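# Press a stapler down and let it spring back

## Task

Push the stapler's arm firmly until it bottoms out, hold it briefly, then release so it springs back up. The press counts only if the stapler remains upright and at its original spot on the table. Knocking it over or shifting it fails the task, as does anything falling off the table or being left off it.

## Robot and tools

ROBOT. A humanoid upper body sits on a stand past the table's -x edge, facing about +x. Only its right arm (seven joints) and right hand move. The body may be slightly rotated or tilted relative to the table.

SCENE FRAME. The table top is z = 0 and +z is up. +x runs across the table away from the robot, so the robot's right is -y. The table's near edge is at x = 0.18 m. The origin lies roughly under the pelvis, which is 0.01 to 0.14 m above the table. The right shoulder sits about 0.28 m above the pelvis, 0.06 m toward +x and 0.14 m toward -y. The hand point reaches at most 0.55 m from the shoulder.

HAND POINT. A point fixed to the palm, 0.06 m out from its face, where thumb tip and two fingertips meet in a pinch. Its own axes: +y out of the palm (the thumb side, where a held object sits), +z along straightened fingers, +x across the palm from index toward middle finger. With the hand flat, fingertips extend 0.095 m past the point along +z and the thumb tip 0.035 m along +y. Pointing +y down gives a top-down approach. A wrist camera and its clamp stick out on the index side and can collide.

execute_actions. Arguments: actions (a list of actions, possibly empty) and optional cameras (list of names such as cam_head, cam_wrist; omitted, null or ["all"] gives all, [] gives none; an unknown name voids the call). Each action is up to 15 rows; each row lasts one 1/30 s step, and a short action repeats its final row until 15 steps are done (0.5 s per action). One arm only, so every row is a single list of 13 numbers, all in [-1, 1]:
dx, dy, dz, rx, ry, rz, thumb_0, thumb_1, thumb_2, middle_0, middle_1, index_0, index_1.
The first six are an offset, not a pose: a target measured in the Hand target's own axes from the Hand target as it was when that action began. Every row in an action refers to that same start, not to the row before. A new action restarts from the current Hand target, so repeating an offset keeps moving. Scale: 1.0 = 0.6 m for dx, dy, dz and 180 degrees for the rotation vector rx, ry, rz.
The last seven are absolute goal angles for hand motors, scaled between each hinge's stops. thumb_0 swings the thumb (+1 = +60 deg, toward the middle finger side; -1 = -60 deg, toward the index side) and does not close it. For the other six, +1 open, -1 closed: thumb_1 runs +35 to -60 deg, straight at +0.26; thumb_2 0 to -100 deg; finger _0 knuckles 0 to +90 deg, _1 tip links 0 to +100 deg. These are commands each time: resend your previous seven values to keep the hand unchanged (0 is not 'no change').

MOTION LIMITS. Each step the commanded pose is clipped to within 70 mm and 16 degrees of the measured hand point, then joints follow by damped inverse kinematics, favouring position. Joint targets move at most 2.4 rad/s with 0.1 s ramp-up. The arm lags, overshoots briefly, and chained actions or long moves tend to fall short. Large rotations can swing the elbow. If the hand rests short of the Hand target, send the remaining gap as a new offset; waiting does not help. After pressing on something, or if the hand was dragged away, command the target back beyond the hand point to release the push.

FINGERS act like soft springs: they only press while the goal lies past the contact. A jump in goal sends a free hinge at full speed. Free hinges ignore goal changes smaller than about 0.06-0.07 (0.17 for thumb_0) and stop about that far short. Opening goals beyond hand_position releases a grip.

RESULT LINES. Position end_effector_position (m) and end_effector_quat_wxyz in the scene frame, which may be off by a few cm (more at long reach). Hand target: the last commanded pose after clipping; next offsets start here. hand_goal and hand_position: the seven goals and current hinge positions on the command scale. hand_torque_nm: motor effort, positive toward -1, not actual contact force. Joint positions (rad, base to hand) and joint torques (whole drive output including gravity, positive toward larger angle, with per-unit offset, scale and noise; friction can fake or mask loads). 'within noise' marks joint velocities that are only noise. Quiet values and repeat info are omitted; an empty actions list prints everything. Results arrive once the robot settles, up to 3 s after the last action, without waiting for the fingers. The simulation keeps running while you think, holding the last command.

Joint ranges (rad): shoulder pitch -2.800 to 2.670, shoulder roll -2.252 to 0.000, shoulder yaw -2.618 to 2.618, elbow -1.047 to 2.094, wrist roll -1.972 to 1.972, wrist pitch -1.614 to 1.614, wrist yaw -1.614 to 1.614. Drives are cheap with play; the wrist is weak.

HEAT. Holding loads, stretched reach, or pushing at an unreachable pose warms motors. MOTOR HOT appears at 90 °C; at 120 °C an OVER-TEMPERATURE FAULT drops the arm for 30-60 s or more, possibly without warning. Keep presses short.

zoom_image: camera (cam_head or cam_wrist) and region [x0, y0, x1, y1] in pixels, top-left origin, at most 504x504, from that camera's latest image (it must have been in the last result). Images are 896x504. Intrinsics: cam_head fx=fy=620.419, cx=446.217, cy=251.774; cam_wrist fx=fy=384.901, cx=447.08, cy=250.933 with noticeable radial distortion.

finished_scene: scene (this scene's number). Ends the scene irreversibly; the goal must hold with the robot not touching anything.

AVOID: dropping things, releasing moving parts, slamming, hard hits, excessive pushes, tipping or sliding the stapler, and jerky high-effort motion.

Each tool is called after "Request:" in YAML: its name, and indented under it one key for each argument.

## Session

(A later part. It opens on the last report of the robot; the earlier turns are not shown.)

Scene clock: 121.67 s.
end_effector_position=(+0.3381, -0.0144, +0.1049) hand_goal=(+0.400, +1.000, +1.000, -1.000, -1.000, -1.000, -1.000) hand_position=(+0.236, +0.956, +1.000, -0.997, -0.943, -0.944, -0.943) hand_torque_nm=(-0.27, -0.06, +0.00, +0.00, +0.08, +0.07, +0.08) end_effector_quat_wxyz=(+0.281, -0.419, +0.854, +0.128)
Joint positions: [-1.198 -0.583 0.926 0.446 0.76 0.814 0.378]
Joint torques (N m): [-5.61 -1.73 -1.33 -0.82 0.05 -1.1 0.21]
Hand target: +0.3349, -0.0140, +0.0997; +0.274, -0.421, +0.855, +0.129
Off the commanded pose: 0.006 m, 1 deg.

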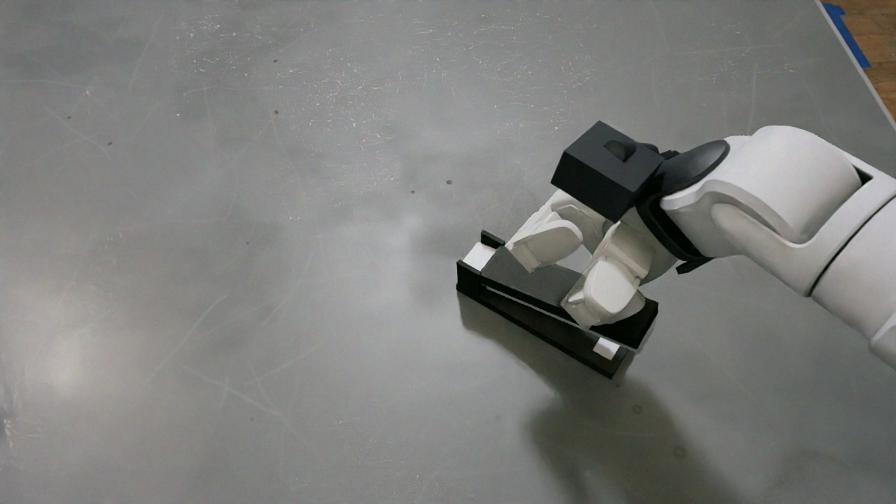

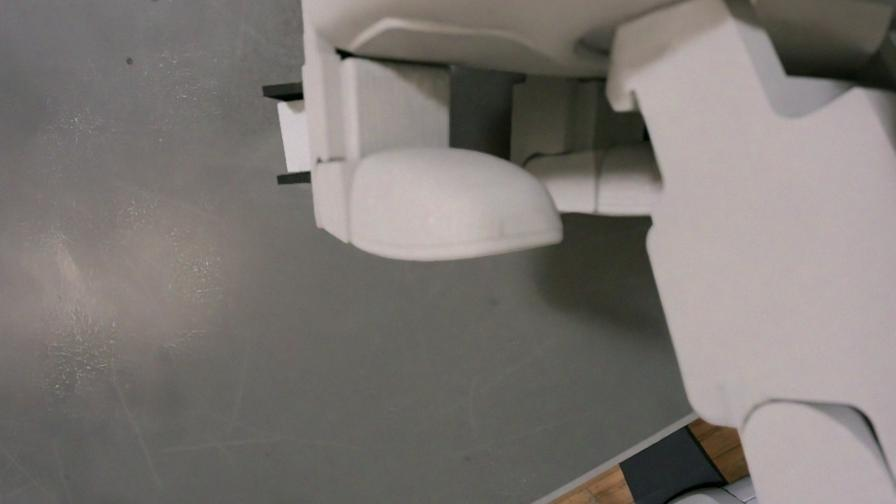

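Request:
execute_actions:
  actions:
    - [[0.004,0,0.006,0,0,0,0.4,1,1,-1,-1,-1,-1],[0.008,0,0.012,0,0,0,0.4,1,1,-1,-1,-1,-1],[0.013,0,0.018,0,0,0,0.4,1,1,-1,-1,-1,-1],[0.017,0,0.024,0,0,0,0.4,1,1,-1,-1,-1,-1],[0.021,0,0.03,0,0,0,0.4,1,1,-1,-1,-1,-1],[0.025,0,0.036,0,0,0,0.4,1,1,-1,-1,-1,-1],[0.03,0,0.042,0,0,0,0.4,1,1,-1,-1,-1,-1],[0.034,0.001,0.048,0,0,0,0.4,1,1,-1,-1,-1,-1],[0.042,0.001,0.058,0,0,0,0.4,1,1,-1,-1,-1,-1]]

Request:
zoom_image:
  camera: "cam_head"
  region: [440, 180, 760, 380]

Scene clock: 124.70 s.
end_effector_position=(+0.3495, -0.0076, +0.0848) hand_goal=(+0.400, +1.000, +1.000, -1.000, -1.000, -1.000, -1.000) hand_position=(+0.236, +0.956, +1.000, -0.997, -0.943, -0.944, -0.943) hand_torque_nm=(-0.27, -0.06, +0.00, +0.00, +0.08, +0.07, +0.08) end_effector_quat_wxyz=(+0.315, -0.422, +0.839, +0.138)
Joint positions: [-1.186 -0.494 0.972 0.657 0.71 0.581 0.419]
Joint torques (N m): [-2.84 -0.83 0.2 0.72 -0.2 -0.11 -0.32]
Hand target: +0.3345, -0.0143, +0.0567; +0.274, -0.421, +0.855, +0.129
Off the commanded pose: 0.033 m, 5 deg.

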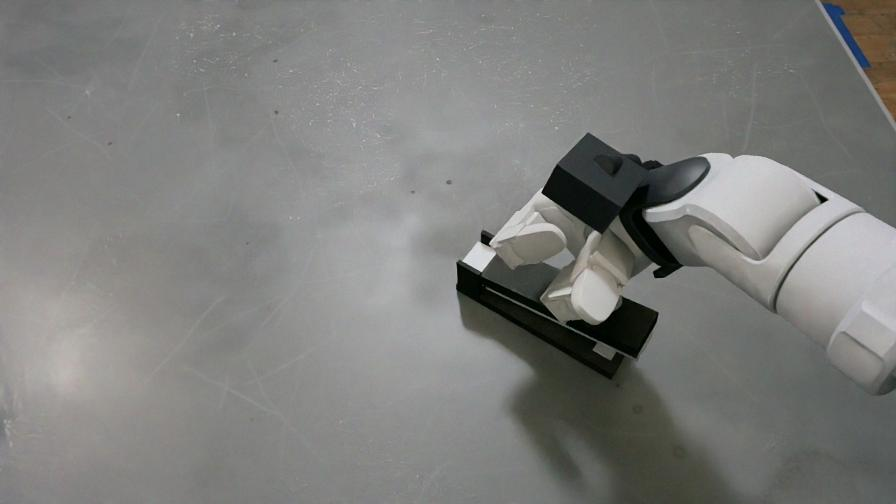

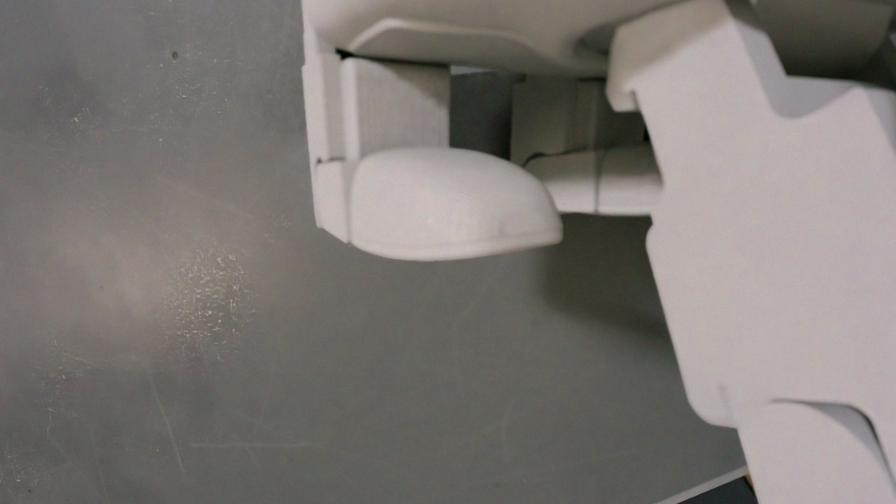

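Scaled by 1.575 from the camera's 896x504 image, which has a finer 1280x720 frame.

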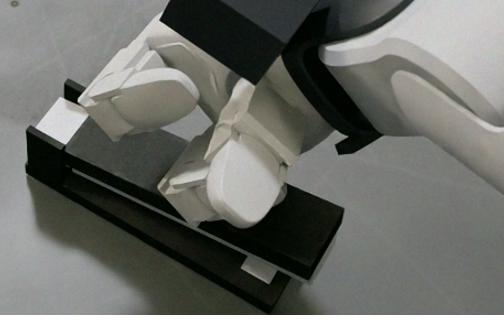

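Request:
execute_actions:
  actions:
    - [[-0.015,0,-0.02,0,0,0,0.4,1,1,-1,-1,-1,-1],[-0.025,0,-0.035,0,0,0,0.4,1,1,-1,-1,-1,-1],[-0.03,0,-0.05,0,0,0,0.4,1,1,-1,-1,-1,-1],[-0.035,-0.001,-0.06,0,0,0,0.4,1,1,-1,-1,-1,-1],[-0.025,-0.001,-0.07,0,0,0,0.4,1,1,-1,-1,-1,-1],[-0.015,-0.002,-0.08,0,0,0,0.4,1,1,-1,-1,-1,-1],[-0.008,-0.002,-0.09,0,0,0,0.4,1,1,-1,-1,-1,-1],[-0.002,-0.002,-0.1,0,0,0,0.4,1,1,-1,-1,-1,-1]]
    - [[0,0,0,0,0,0,0.4,1,1,-1,-1,-1,-1]]
    - [[0.006,0,0.009,0,0,0,0.4,1,1,-1,-1,-1,-1],[0.012,0,0.018,0,0,0,0.4,1,1,-1,-1,-1,-1],[0.018,0,0.027,0,0,0,0.4,1,1,-1,-1,-1,-1],[0.024,0,0.036,0,0,0,0.4,1,1,-1,-1,-1,-1],[0.03,0,0.045,0,0,0,0.4,1,1,-1,-1,-1,-1],[0.036,0,0.052,0,0,0,0.4,1,1,-1,-1,-1,-1],[0.043,0.001,0.061,0,0,0,0.4,1,1,-1,-1,-1,-1],[0.05,0.001,0.071,0,0,0,0.4,1,1,-1,-1,-1,-1],[0.057,0.001,0.08,0,0,0,0.4,1,1,-1,-1,-1,-1],[0.064,0.002,0.09,0,0,0,0.4,1,1,-1,-1,-1,-1],[0.072,0.002,0.102,0,0,0,0.4,1,1,-1,-1,-1,-1]]

Request:
zoom_image:
  camera: "cam_head"
  region: [440, 180, 760, 380]

Scene clock: 129.40 s.
end_effector_position=(+0.3371, -0.0302, +0.0765) hand_goal=(+0.400, +1.000, +1.000, -1.000, -1.000, -1.000, -1.000) hand_position=(+0.236, +0.956, +1.000, -0.999, -0.943, -0.944, -0.943) hand_torque_nm=(-0.27, -0.06, +0.00, +0.00, +0.08, +0.07, +0.08) end_effector_quat_wxyz=(+0.335, -0.421, +0.830, +0.145)
Joint positions: [-1.093 -0.622 1.003 0.536 0.759 0.475 0.394]
Joint torques (N m): [-0.33 -0.59 1.04 1.86 -0.72 0.21 -1.03]
Hand target: +0.3142, -0.0410, +0.0315; +0.274, -0.421, +0.855, +0.129
Off the commanded pose: 0.052 m, 8 deg.

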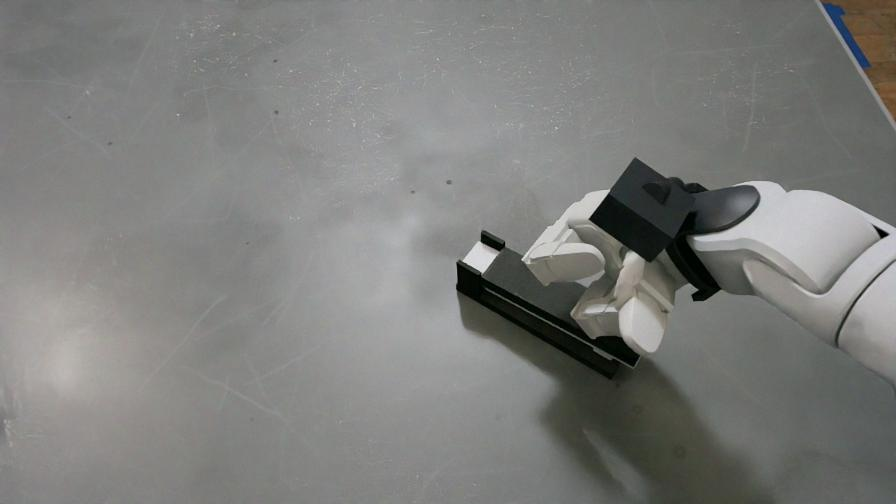

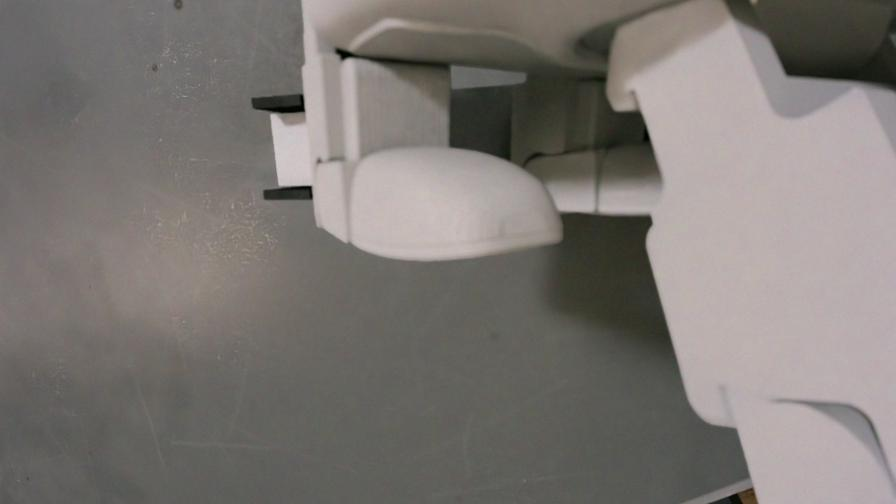

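Scaled by 1.575 from the camera's 896x504 image, which has a finer 1280x720 frame.

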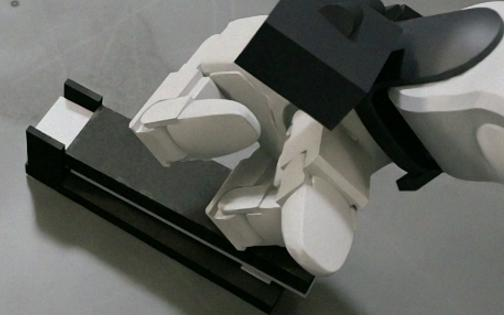

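Request:
execute_actions:
  actions:
    - [[0.004,0,0.006,0,0,0,0.4,1,1,-1,-1,-1,-1],[0.008,0,0.012,0,0,0,0.4,1,1,-1,-1,-1,-1],[0.012,0,0.018,0,0,0,0.4,1,1,-1,-1,-1,-1],[0.016,0,0.024,0,0,0,0.4,1,1,-1,-1,-1,-1],[0.02,0,0.028,0,0,0,0.4,1,1,-1,-1,-1,-1],[0.024,0,0.034,0,0,0,0.4,1,1,-1,-1,-1,-1]]
    - [[0,0,0,0,0,0,0.4,1,1,-1,-1,-1,-1]]

Request:
zoom_image:
  camera: "cam_head"
  region: [440, 180, 760, 380]

Scene clock: 132.53 s.
end_effector_position=(+0.3462, -0.0254, +0.0683) hand_goal=(+0.400, +1.000, +1.000, -1.000, -1.000, -1.000, -1.000) hand_position=(+0.236, +0.956, +1.000, -1.000, -0.943, -0.944, -0.943) hand_torque_nm=(-0.27, -0.06, +0.00, +0.00, +0.08, +0.07, +0.08) end_effector_quat_wxyz=(+0.354, -0.429, +0.817, +0.152)
Joint positions: [-1.122 -0.546 1.055 0.718 0.751 0.322 0.442]
Joint torques (N m): [1.43 -0.14 2.12 3.21 -0.45 0.7 -1.73]
Hand target: +0.3149, -0.0409, +0.0076; +0.274, -0.421, +0.855, +0.129
Off the commanded pose: 0.070 m, 10 deg; position clipped; position clipped at the end of an earlier action of this call.

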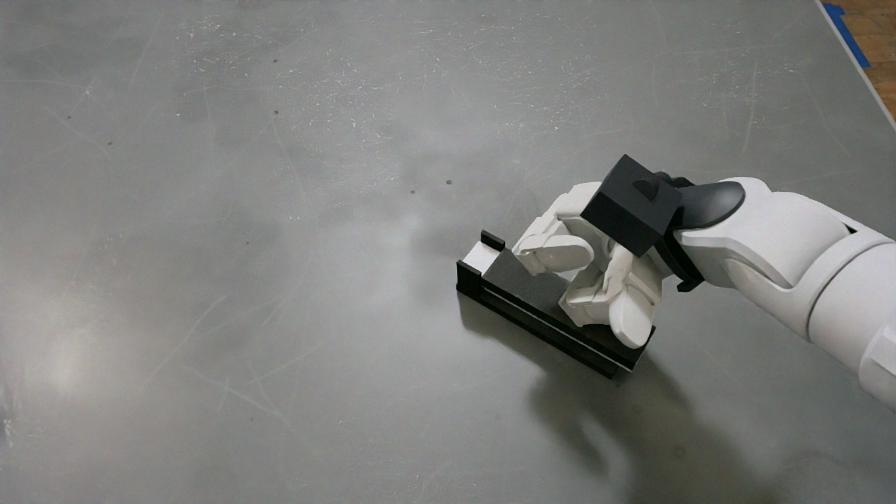

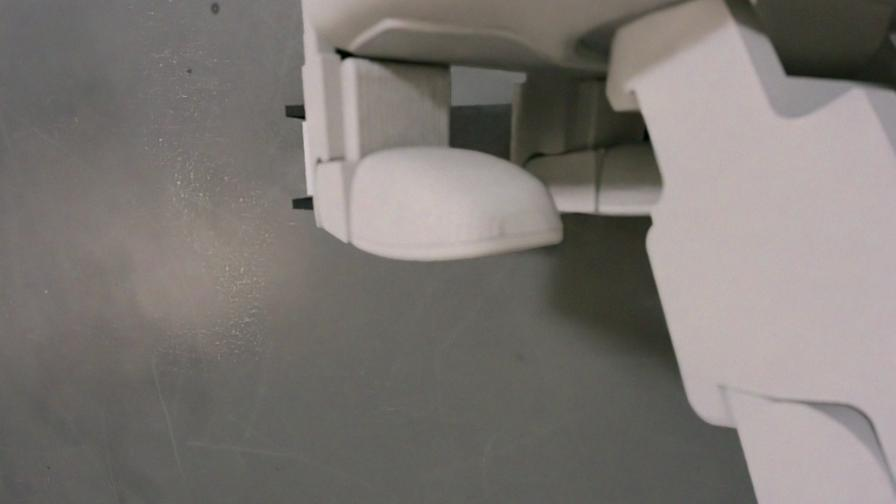

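Scaled by 1.575 from the camera's 896x504 image, which has a finer 1280x720 frame.

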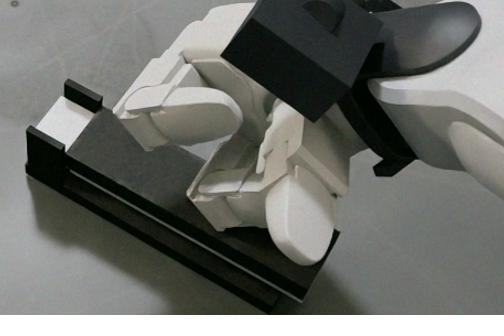

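Request:
execute_actions:
  actions:
    - [[-0.005,0,-0.01,0,0,0,0.4,1,1,-1,-1,-1,-1],[-0.01,0,-0.022,0,0,0,0.4,1,1,-1,-1,-1,-1],[-0.015,0,-0.034,0,0,0,0.4,1,1,-1,-1,-1,-1],[-0.02,0,-0.046,0,0,0,0.4,1,1,-1,-1,-1,-1],[-0.025,0,-0.058,0,0,0,0.4,1,1,-1,-1,-1,-1],[-0.03,0,-0.07,0,0,0,0.4,1,1,-1,-1,-1,-1],[-0.035,0,-0.082,0,0,0,0.4,1,1,-1,-1,-1,-1],[-0.04,0,-0.094,0,0,0,0.4,1,1,-1,-1,-1,-1]]
    - [[0,0,0,0,0,0,0.4,1,1,-1,-1,-1,-1]]
    - [[0.006,0,0.01,0,0,0,0.4,1,1,-1,-1,-1,-1],[0.012,0,0.02,0,0,0,0.4,1,1,-1,-1,-1,-1],[0.018,0,0.03,0,0,0,0.4,1,1,-1,-1,-1,-1],[0.024,0,0.04,0,0,0,0.4,1,1,-1,-1,-1,-1],[0.03,0,0.05,0,0,0,0.4,1,1,-1,-1,-1,-1],[0.036,0,0.06,0,0,0,0.4,1,1,-1,-1,-1,-1],[0.042,-0.001,0.07,0,0,0,0.4,1,1,-1,-1,-1,-1],[0.048,-0.001,0.08,0,0,0,0.4,1,1,-1,-1,-1,-1],[0.054,-0.001,0.09,0,0,0,0.4,1,1,-1,-1,-1,-1],[0.06,-0.002,0.1,0,0,0,0.4,1,1,-1,-1,-1,-1],[0.066,-0.002,0.11,0,0,0,0.4,1,1,-1,-1,-1,-1],[0.072,-0.002,0.122,0,0,0,0.4,1,1,-1,-1,-1,-1]]
    - [[0,0,0,0,0,0,0.4,1,1,-1,-1,-1,-1]]

Request:
zoom_image:
  camera: "cam_head"
  region: [440, 180, 760, 380]

Scene clock: 138.17 s.
end_effector_position=(+0.3544, -0.0249, +0.0696) hand_goal=(+0.400, +1.000, +1.000, -1.000, -1.000, -1.000, -1.000) hand_position=(+0.236, +0.956, +1.000, -1.000, -0.943, -0.944, -0.943) hand_torque_nm=(-0.27, -0.06, +0.00, +0.00, +0.08, +0.07, +0.08) end_effector_quat_wxyz=(+0.353, -0.427, +0.819, +0.151)
Joint positions: [-1.186 -0.516 1.15 0.832 0.832 0.265 0.464]
Joint torques (N m): [1.41 -0.16 2.04 2.96 -0.48 0.7 -1.57]
Hand target: +0.3230, -0.0410, +0.0093; +0.274, -0.421, +0.855, +0.129
Off the commanded pose: 0.077 m, 10 deg; position clipped; position clipped at the end of an earlier action of this call.

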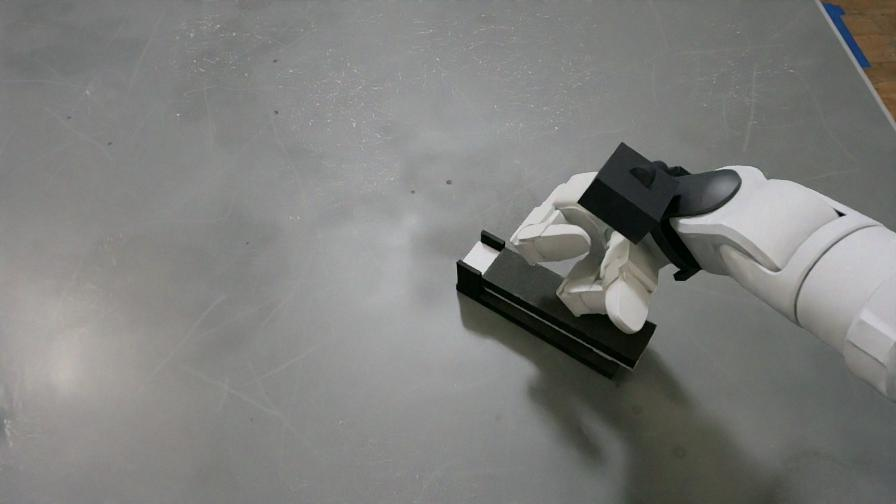

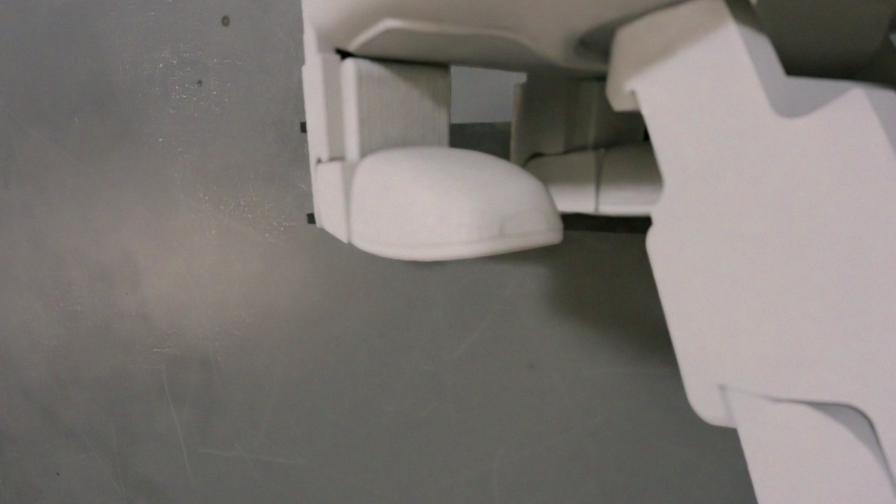

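Scaled by 1.575 from the camera's 896x504 image, which has a finer 1280x720 frame.

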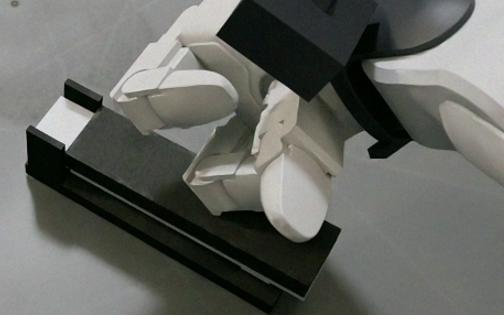

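Request:
execute_actions:
  actions:
    - [[-0.01,0,-0.014,0,0,0,0.4,1,1,-1,-1,-1,-1],[-0.02,0,-0.028,0,0,0,0.4,1,1,-1,-1,-1,-1],[-0.03,0,-0.042,0,0,0,0.4,1,1,-1,-1,-1,-1],[-0.04,0,-0.056,0,0,0,0.4,1,1,-1,-1,-1,-1],[-0.048,0,-0.07,0,0,0,0.4,1,1,-1,-1,-1,-1],[-0.052,0,-0.082,0,0,0,0.4,1,1,-1,-1,-1,-1],[-0.045,0.002,-0.09,0,0,0,0.4,1,1,-1,-1,-1,-1],[-0.04,0.005,-0.095,0,0,0,0.4,1,1,-1,-1,-1,-1],[-0.031,0.009,-0.1,0,0,0,0.4,1,1,-1,-1,-1,-1]]
    - [[0,0,0,0,0,0,0.4,1,1,-1,-1,-1,-1]]
    - [[0.007,0,0.01,0,0.002,0,0.4,1,1,-1,-1,-1,-1],[0.014,0,0.02,0,0.005,0,0.4,1,1,-1,-1,-1,-1],[0.021,0,0.03,0,0.007,0,0.4,1,1,-1,-1,-1,-1],[0.028,0,0.04,0,0.01,0,0.4,1,1,-1,-1,-1,-1],[0.035,0,0.05,0,0.012,0,0.4,1,1,-1,-1,-1,-1],[0.042,0,0.06,0,0.015,0,0.4,1,1,-1,-1,-1,-1],[0.049,0,0.07,0,0.018,0,0.4,1,1,-1,-1,-1,-1],[0.056,0,0.08,0,0.02,0,0.4,1,1,-1,-1,-1,-1],[0.063,0,0.09,0,0.022,0,0.4,1,1,-1,-1,-1,-1],[0.07,0.001,0.1,0,0.025,0,0.4,1,1,-1,-1,-1,-1],[0.077,0.001,0.11,0,0.028,0,0.4,1,1,-1,-1,-1,-1],[0.082,0.001,0.116,0,0.03,0,0.4,1,1,-1,-1,-1,-1]]
    - [[0,0,0,0,0,0,0.4,1,1,-1,-1,-1,-1]]

Request:
zoom_image:
  camera: "cam_head"
  region: [440, 180, 760, 380]

Scene clock: 146.37 s.
end_effector_position=(+0.3469, -0.0318, +0.0646) hand_goal=(+0.400, +1.000, +1.000, -1.000, -1.000, -1.000, -1.000) hand_position=(+0.236, +0.956, +1.000, -1.000, -0.943, -0.944, -0.943) hand_torque_nm=(-0.27, -0.06, +0.00, +0.00, +0.08, +0.07, +0.08) end_effector_quat_wxyz=(+0.308, -0.431, +0.837, +0.135)
Joint positions: [-1.233 -0.546 1.264 0.794 0.92 0.354 0.44]
Joint torques (N m): [1.67 0.07 2.12 2.92 -0.58 0.34 -2]
Hand target: +0.3152, -0.0482, +0.0044; +0.234, -0.427, +0.867, +0.109
Off the commanded pose: 0.073 m, 10 deg; position clipped; position clipped at the end of an earlier action of this call.

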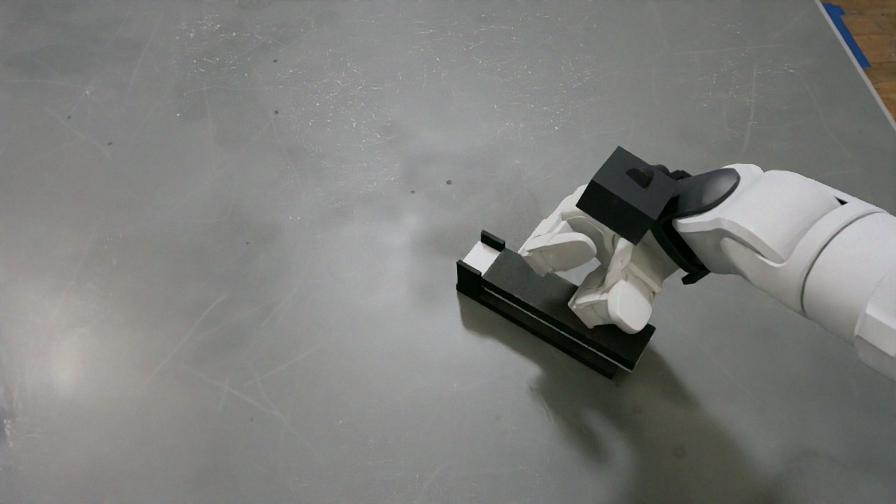

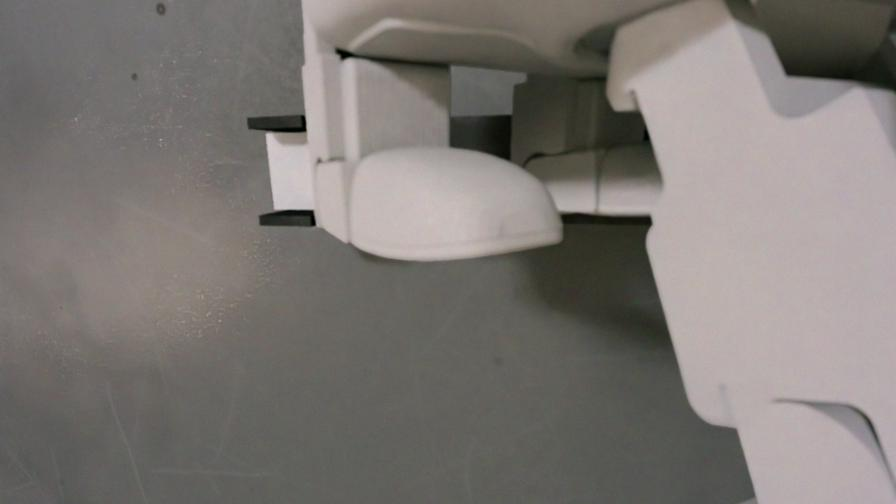

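Scaled by 1.575 from the camera's 896x504 image, which has a finer 1280x720 frame.

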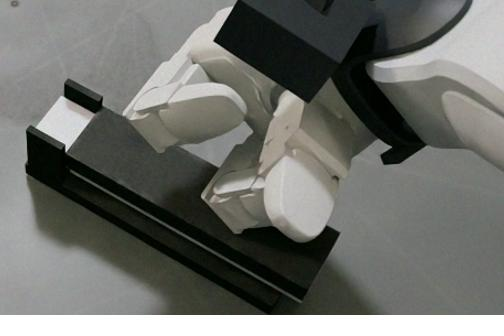

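Request:
zoom_image:
  camera: "cam_head"
  region: [560, 310, 680, 390]

Scaled by 4.200 from the camera's 896x504 image, which has a finer 1280x720 frame.

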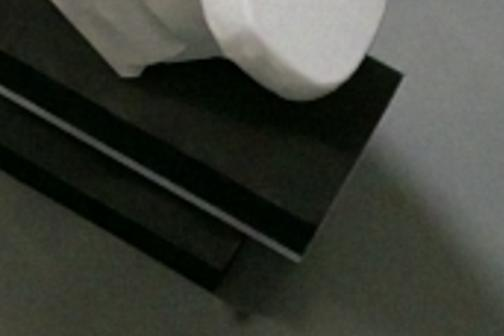

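Request:
execute_actions:
  actions:
    - [[-0.01,0,-0.014,0,0,0,0.4,1,1,-1,-1,-1,-1],[-0.02,0,-0.028,0,0,0,0.4,1,1,-1,-1,-1,-1],[-0.03,0,-0.042,0,0,0,0.4,1,1,-1,-1,-1,-1],[-0.04,0,-0.056,0,0,0,0.4,1,1,-1,-1,-1,-1],[-0.048,0,-0.07,0,0,0,0.4,1,1,-1,-1,-1,-1],[-0.052,0,-0.082,0,0,0,0.4,1,1,-1,-1,-1,-1],[-0.04,0.002,-0.092,0,0,0,0.4,1,1,-1,-1,-1,-1],[-0.03,0.005,-0.1,0,0,0,0.4,1,1,-1,-1,-1,-1],[-0.02,0.009,-0.105,0,0,0,0.4,1,1,-1,-1,-1,-1]]
    - [[0,0,0,0,0,0,0.4,1,1,-1,-1,-1,-1]]
    - [[0.007,0,0.01,0,0,0,0.4,1,1,-1,-1,-1,-1],[0.014,0,0.02,0,0,0,0.4,1,1,-1,-1,-1,-1],[0.02,0,0.03,0,0,0,0.4,1,1,-1,-1,-1,-1],[0.026,0,0.04,0,0,0,0.4,1,1,-1,-1,-1,-1],[0.032,0,0.05,0,0,0,0.4,1,1,-1,-1,-1,-1],[0.038,0,0.06,0,0,0,0.4,1,1,-1,-1,-1,-1],[0.045,0,0.07,0,0,0,0.4,1,1,-1,-1,-1,-1],[0.052,0,0.08,0,0,0,0.4,1,1,-1,-1,-1,-1],[0.058,0,0.09,0,0,0,0.4,1,1,-1,-1,-1,-1],[0.064,0.001,0.1,0,0,0,0.4,1,1,-1,-1,-1,-1],[0.07,0.001,0.11,0,0,0,0.4,1,1,-1,-1,-1,-1],[0.078,0.001,0.12,0,0.01,0,0.4,1,1,-1,-1,-1,-1]]
    - [[0,0,0,0,0,0,0.4,1,1,-1,-1,-1,-1]]

Request:
zoom_image:
  camera: "cam_head"
  region: [560, 310, 680, 390]

Scene clock: 154.43 s.
end_effector_position=(+0.3374, -0.0419, +0.0633) hand_goal=(+0.400, +1.000, +1.000, -1.000, -1.000, -1.000, -1.000) hand_position=(+0.236, +0.956, +1.000, -1.001, -0.943, -0.944, -0.943) hand_torque_nm=(-0.27, -0.06, +0.00, +0.00, +0.08, +0.07, +0.08) end_effector_quat_wxyz=(+0.295, -0.431, +0.843, +0.129)
Joint positions: [-1.245 -0.628 1.358 0.686 1.016 0.364 0.387]
Joint torques (N m): [1.7 0.07 2.2 3.02 -0.61 0.29 -2.11]
Hand target: +0.3051, -0.0587, +0.0036; +0.220, -0.428, +0.870, +0.102
Off the commanded pose: 0.073 m, 10 deg; position clipped; position clipped at the end of an earlier action of this call.

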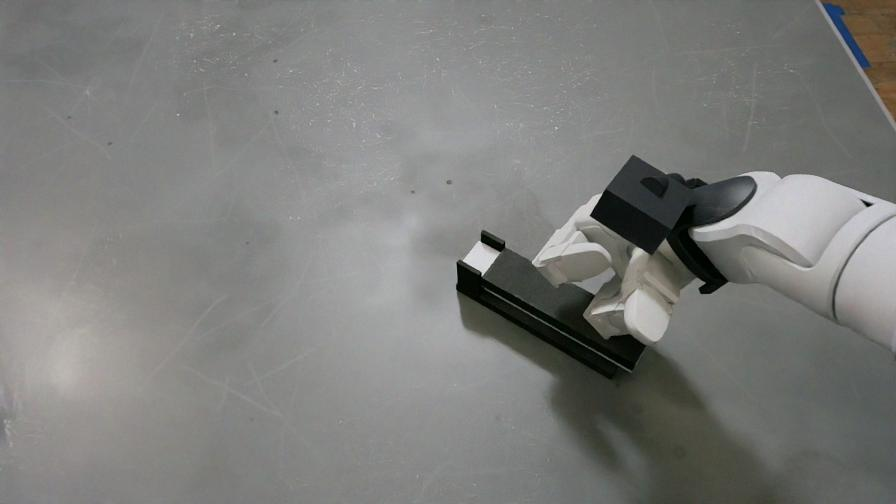

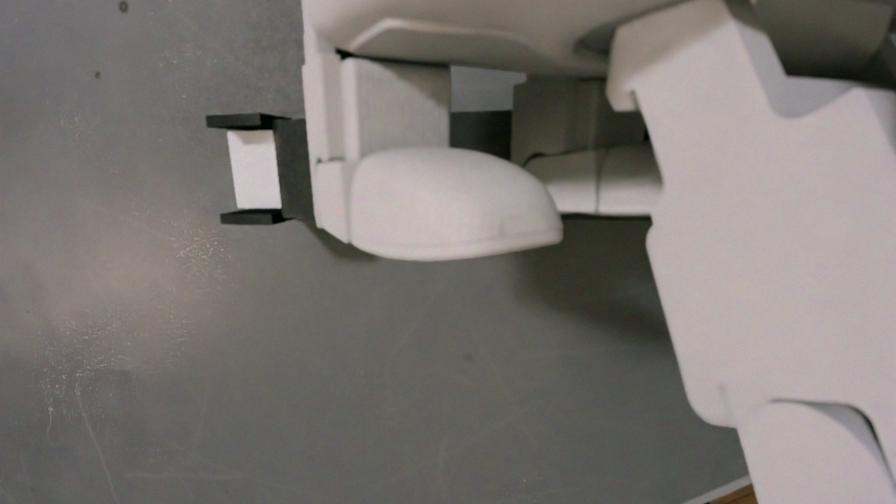

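Scaled by 4.200 from the camera's 896x504 image, which has a finer 1280x720 frame.

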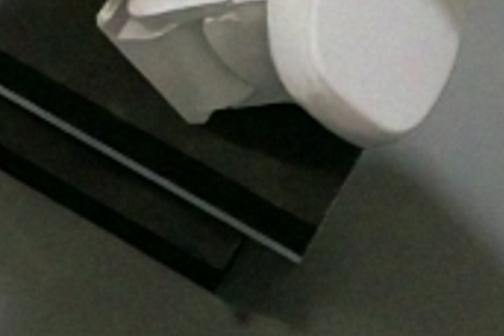

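Request:
execute_actions:
  actions:
    - [[-0.006,0,-0.01,0,0,0,0.4,1,1,-1,-1,-1,-1],[-0.012,0,-0.02,0,0,0,0.4,1,1,-1,-1,-1,-1],[-0.018,0,-0.03,0,0,0,0.4,1,1,-1,-1,-1,-1],[-0.025,0,-0.04,0,0,0,0.4,1,1,-1,-1,-1,-1],[-0.032,0,-0.05,0,0,0,0.4,1,1,-1,-1,-1,-1],[-0.04,0,-0.06,0,0,0,0.4,1,1,-1,-1,-1,-1],[-0.048,0,-0.07,0,0,0,0.4,1,1,-1,-1,-1,-1],[-0.056,0,-0.082,0,0,0,0.4,1,1,-1,-1,-1,-1],[-0.064,0,-0.094,0,0,0,0.4,1,1,-1,-1,-1,-1],[-0.072,0,-0.106,0,0,0,0.4,1,1,-1,-1,-1,-1],[-0.08,0,-0.118,0,0,0,0.4,1,1,-1,-1,-1,-1],[-0.088,0,-0.13,0,0,0,0.4,1,1,-1,-1,-1,-1]]
    - [[-0.02,0,-0.03,0,0,0,0.4,1,1,-1,-1,-1,-1],[-0.04,0,-0.06,0,0,0,0.4,1,1,-1,-1,-1,-1],[-0.06,0,-0.09,0,0,0,0.4,1,1,-1,-1,-1,-1]]

Scene clock: 157.37 s.
end_effector_position=(+0.3155, -0.0425, +0.1647) hand_goal=(+0.400, +1.000, +1.000, -1.000, -1.000, -1.000, -1.000) hand_position=(+0.238, +0.956, +1.000, -1.001, -0.943, -0.944, -0.943) hand_torque_nm=(-0.27, -0.06, +0.00, +0.00, +0.08, +0.07, +0.08) end_effector_quat_wxyz=(+0.227, -0.432, +0.867, +0.102)
Joint positions: [-1.524 -0.902 1.262 0.172 1.284 0.948 0.236]
Joint torques (N m): [-5.32 -2.99 -2.09 -0.13 0.34 -0.59 -0.01]
Hand target: +0.3137, -0.0449, +0.1618; +0.220, -0.428, +0.870, +0.102
Off the commanded pose: 0.004 m, 1 deg.

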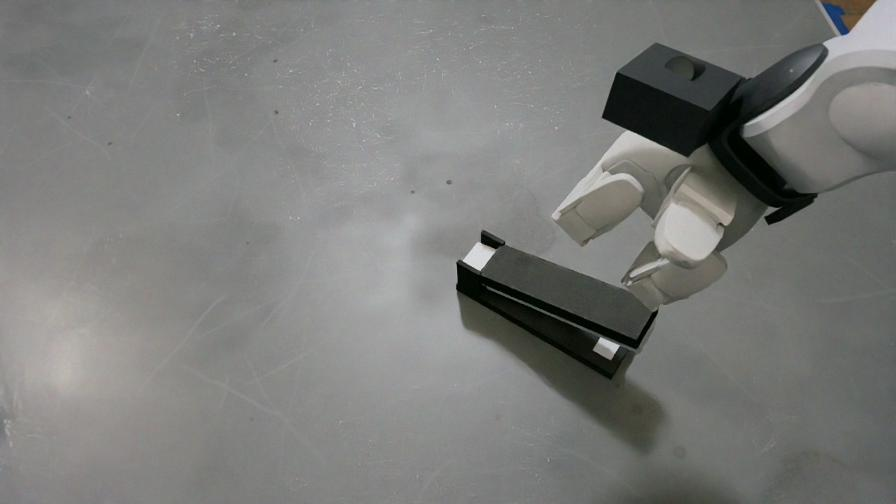

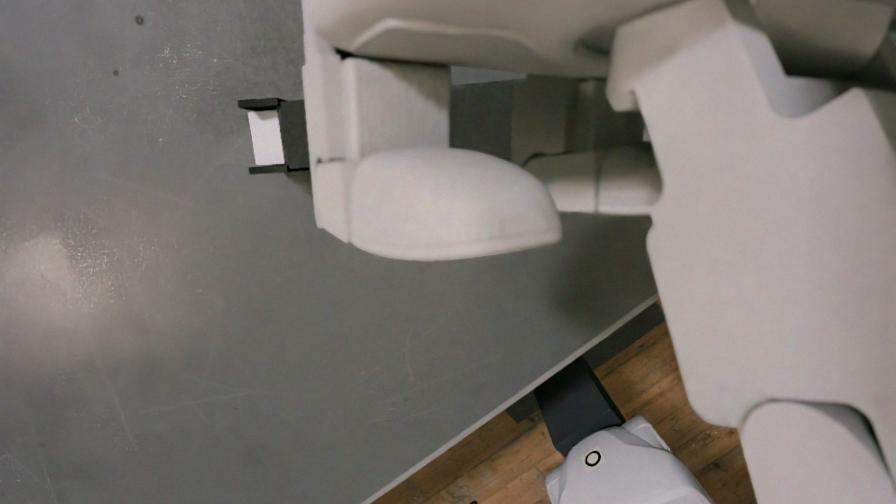

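Sprung back, in place.

Request:
finished_scene:
  scene: 2

The scene is finished: the task was done.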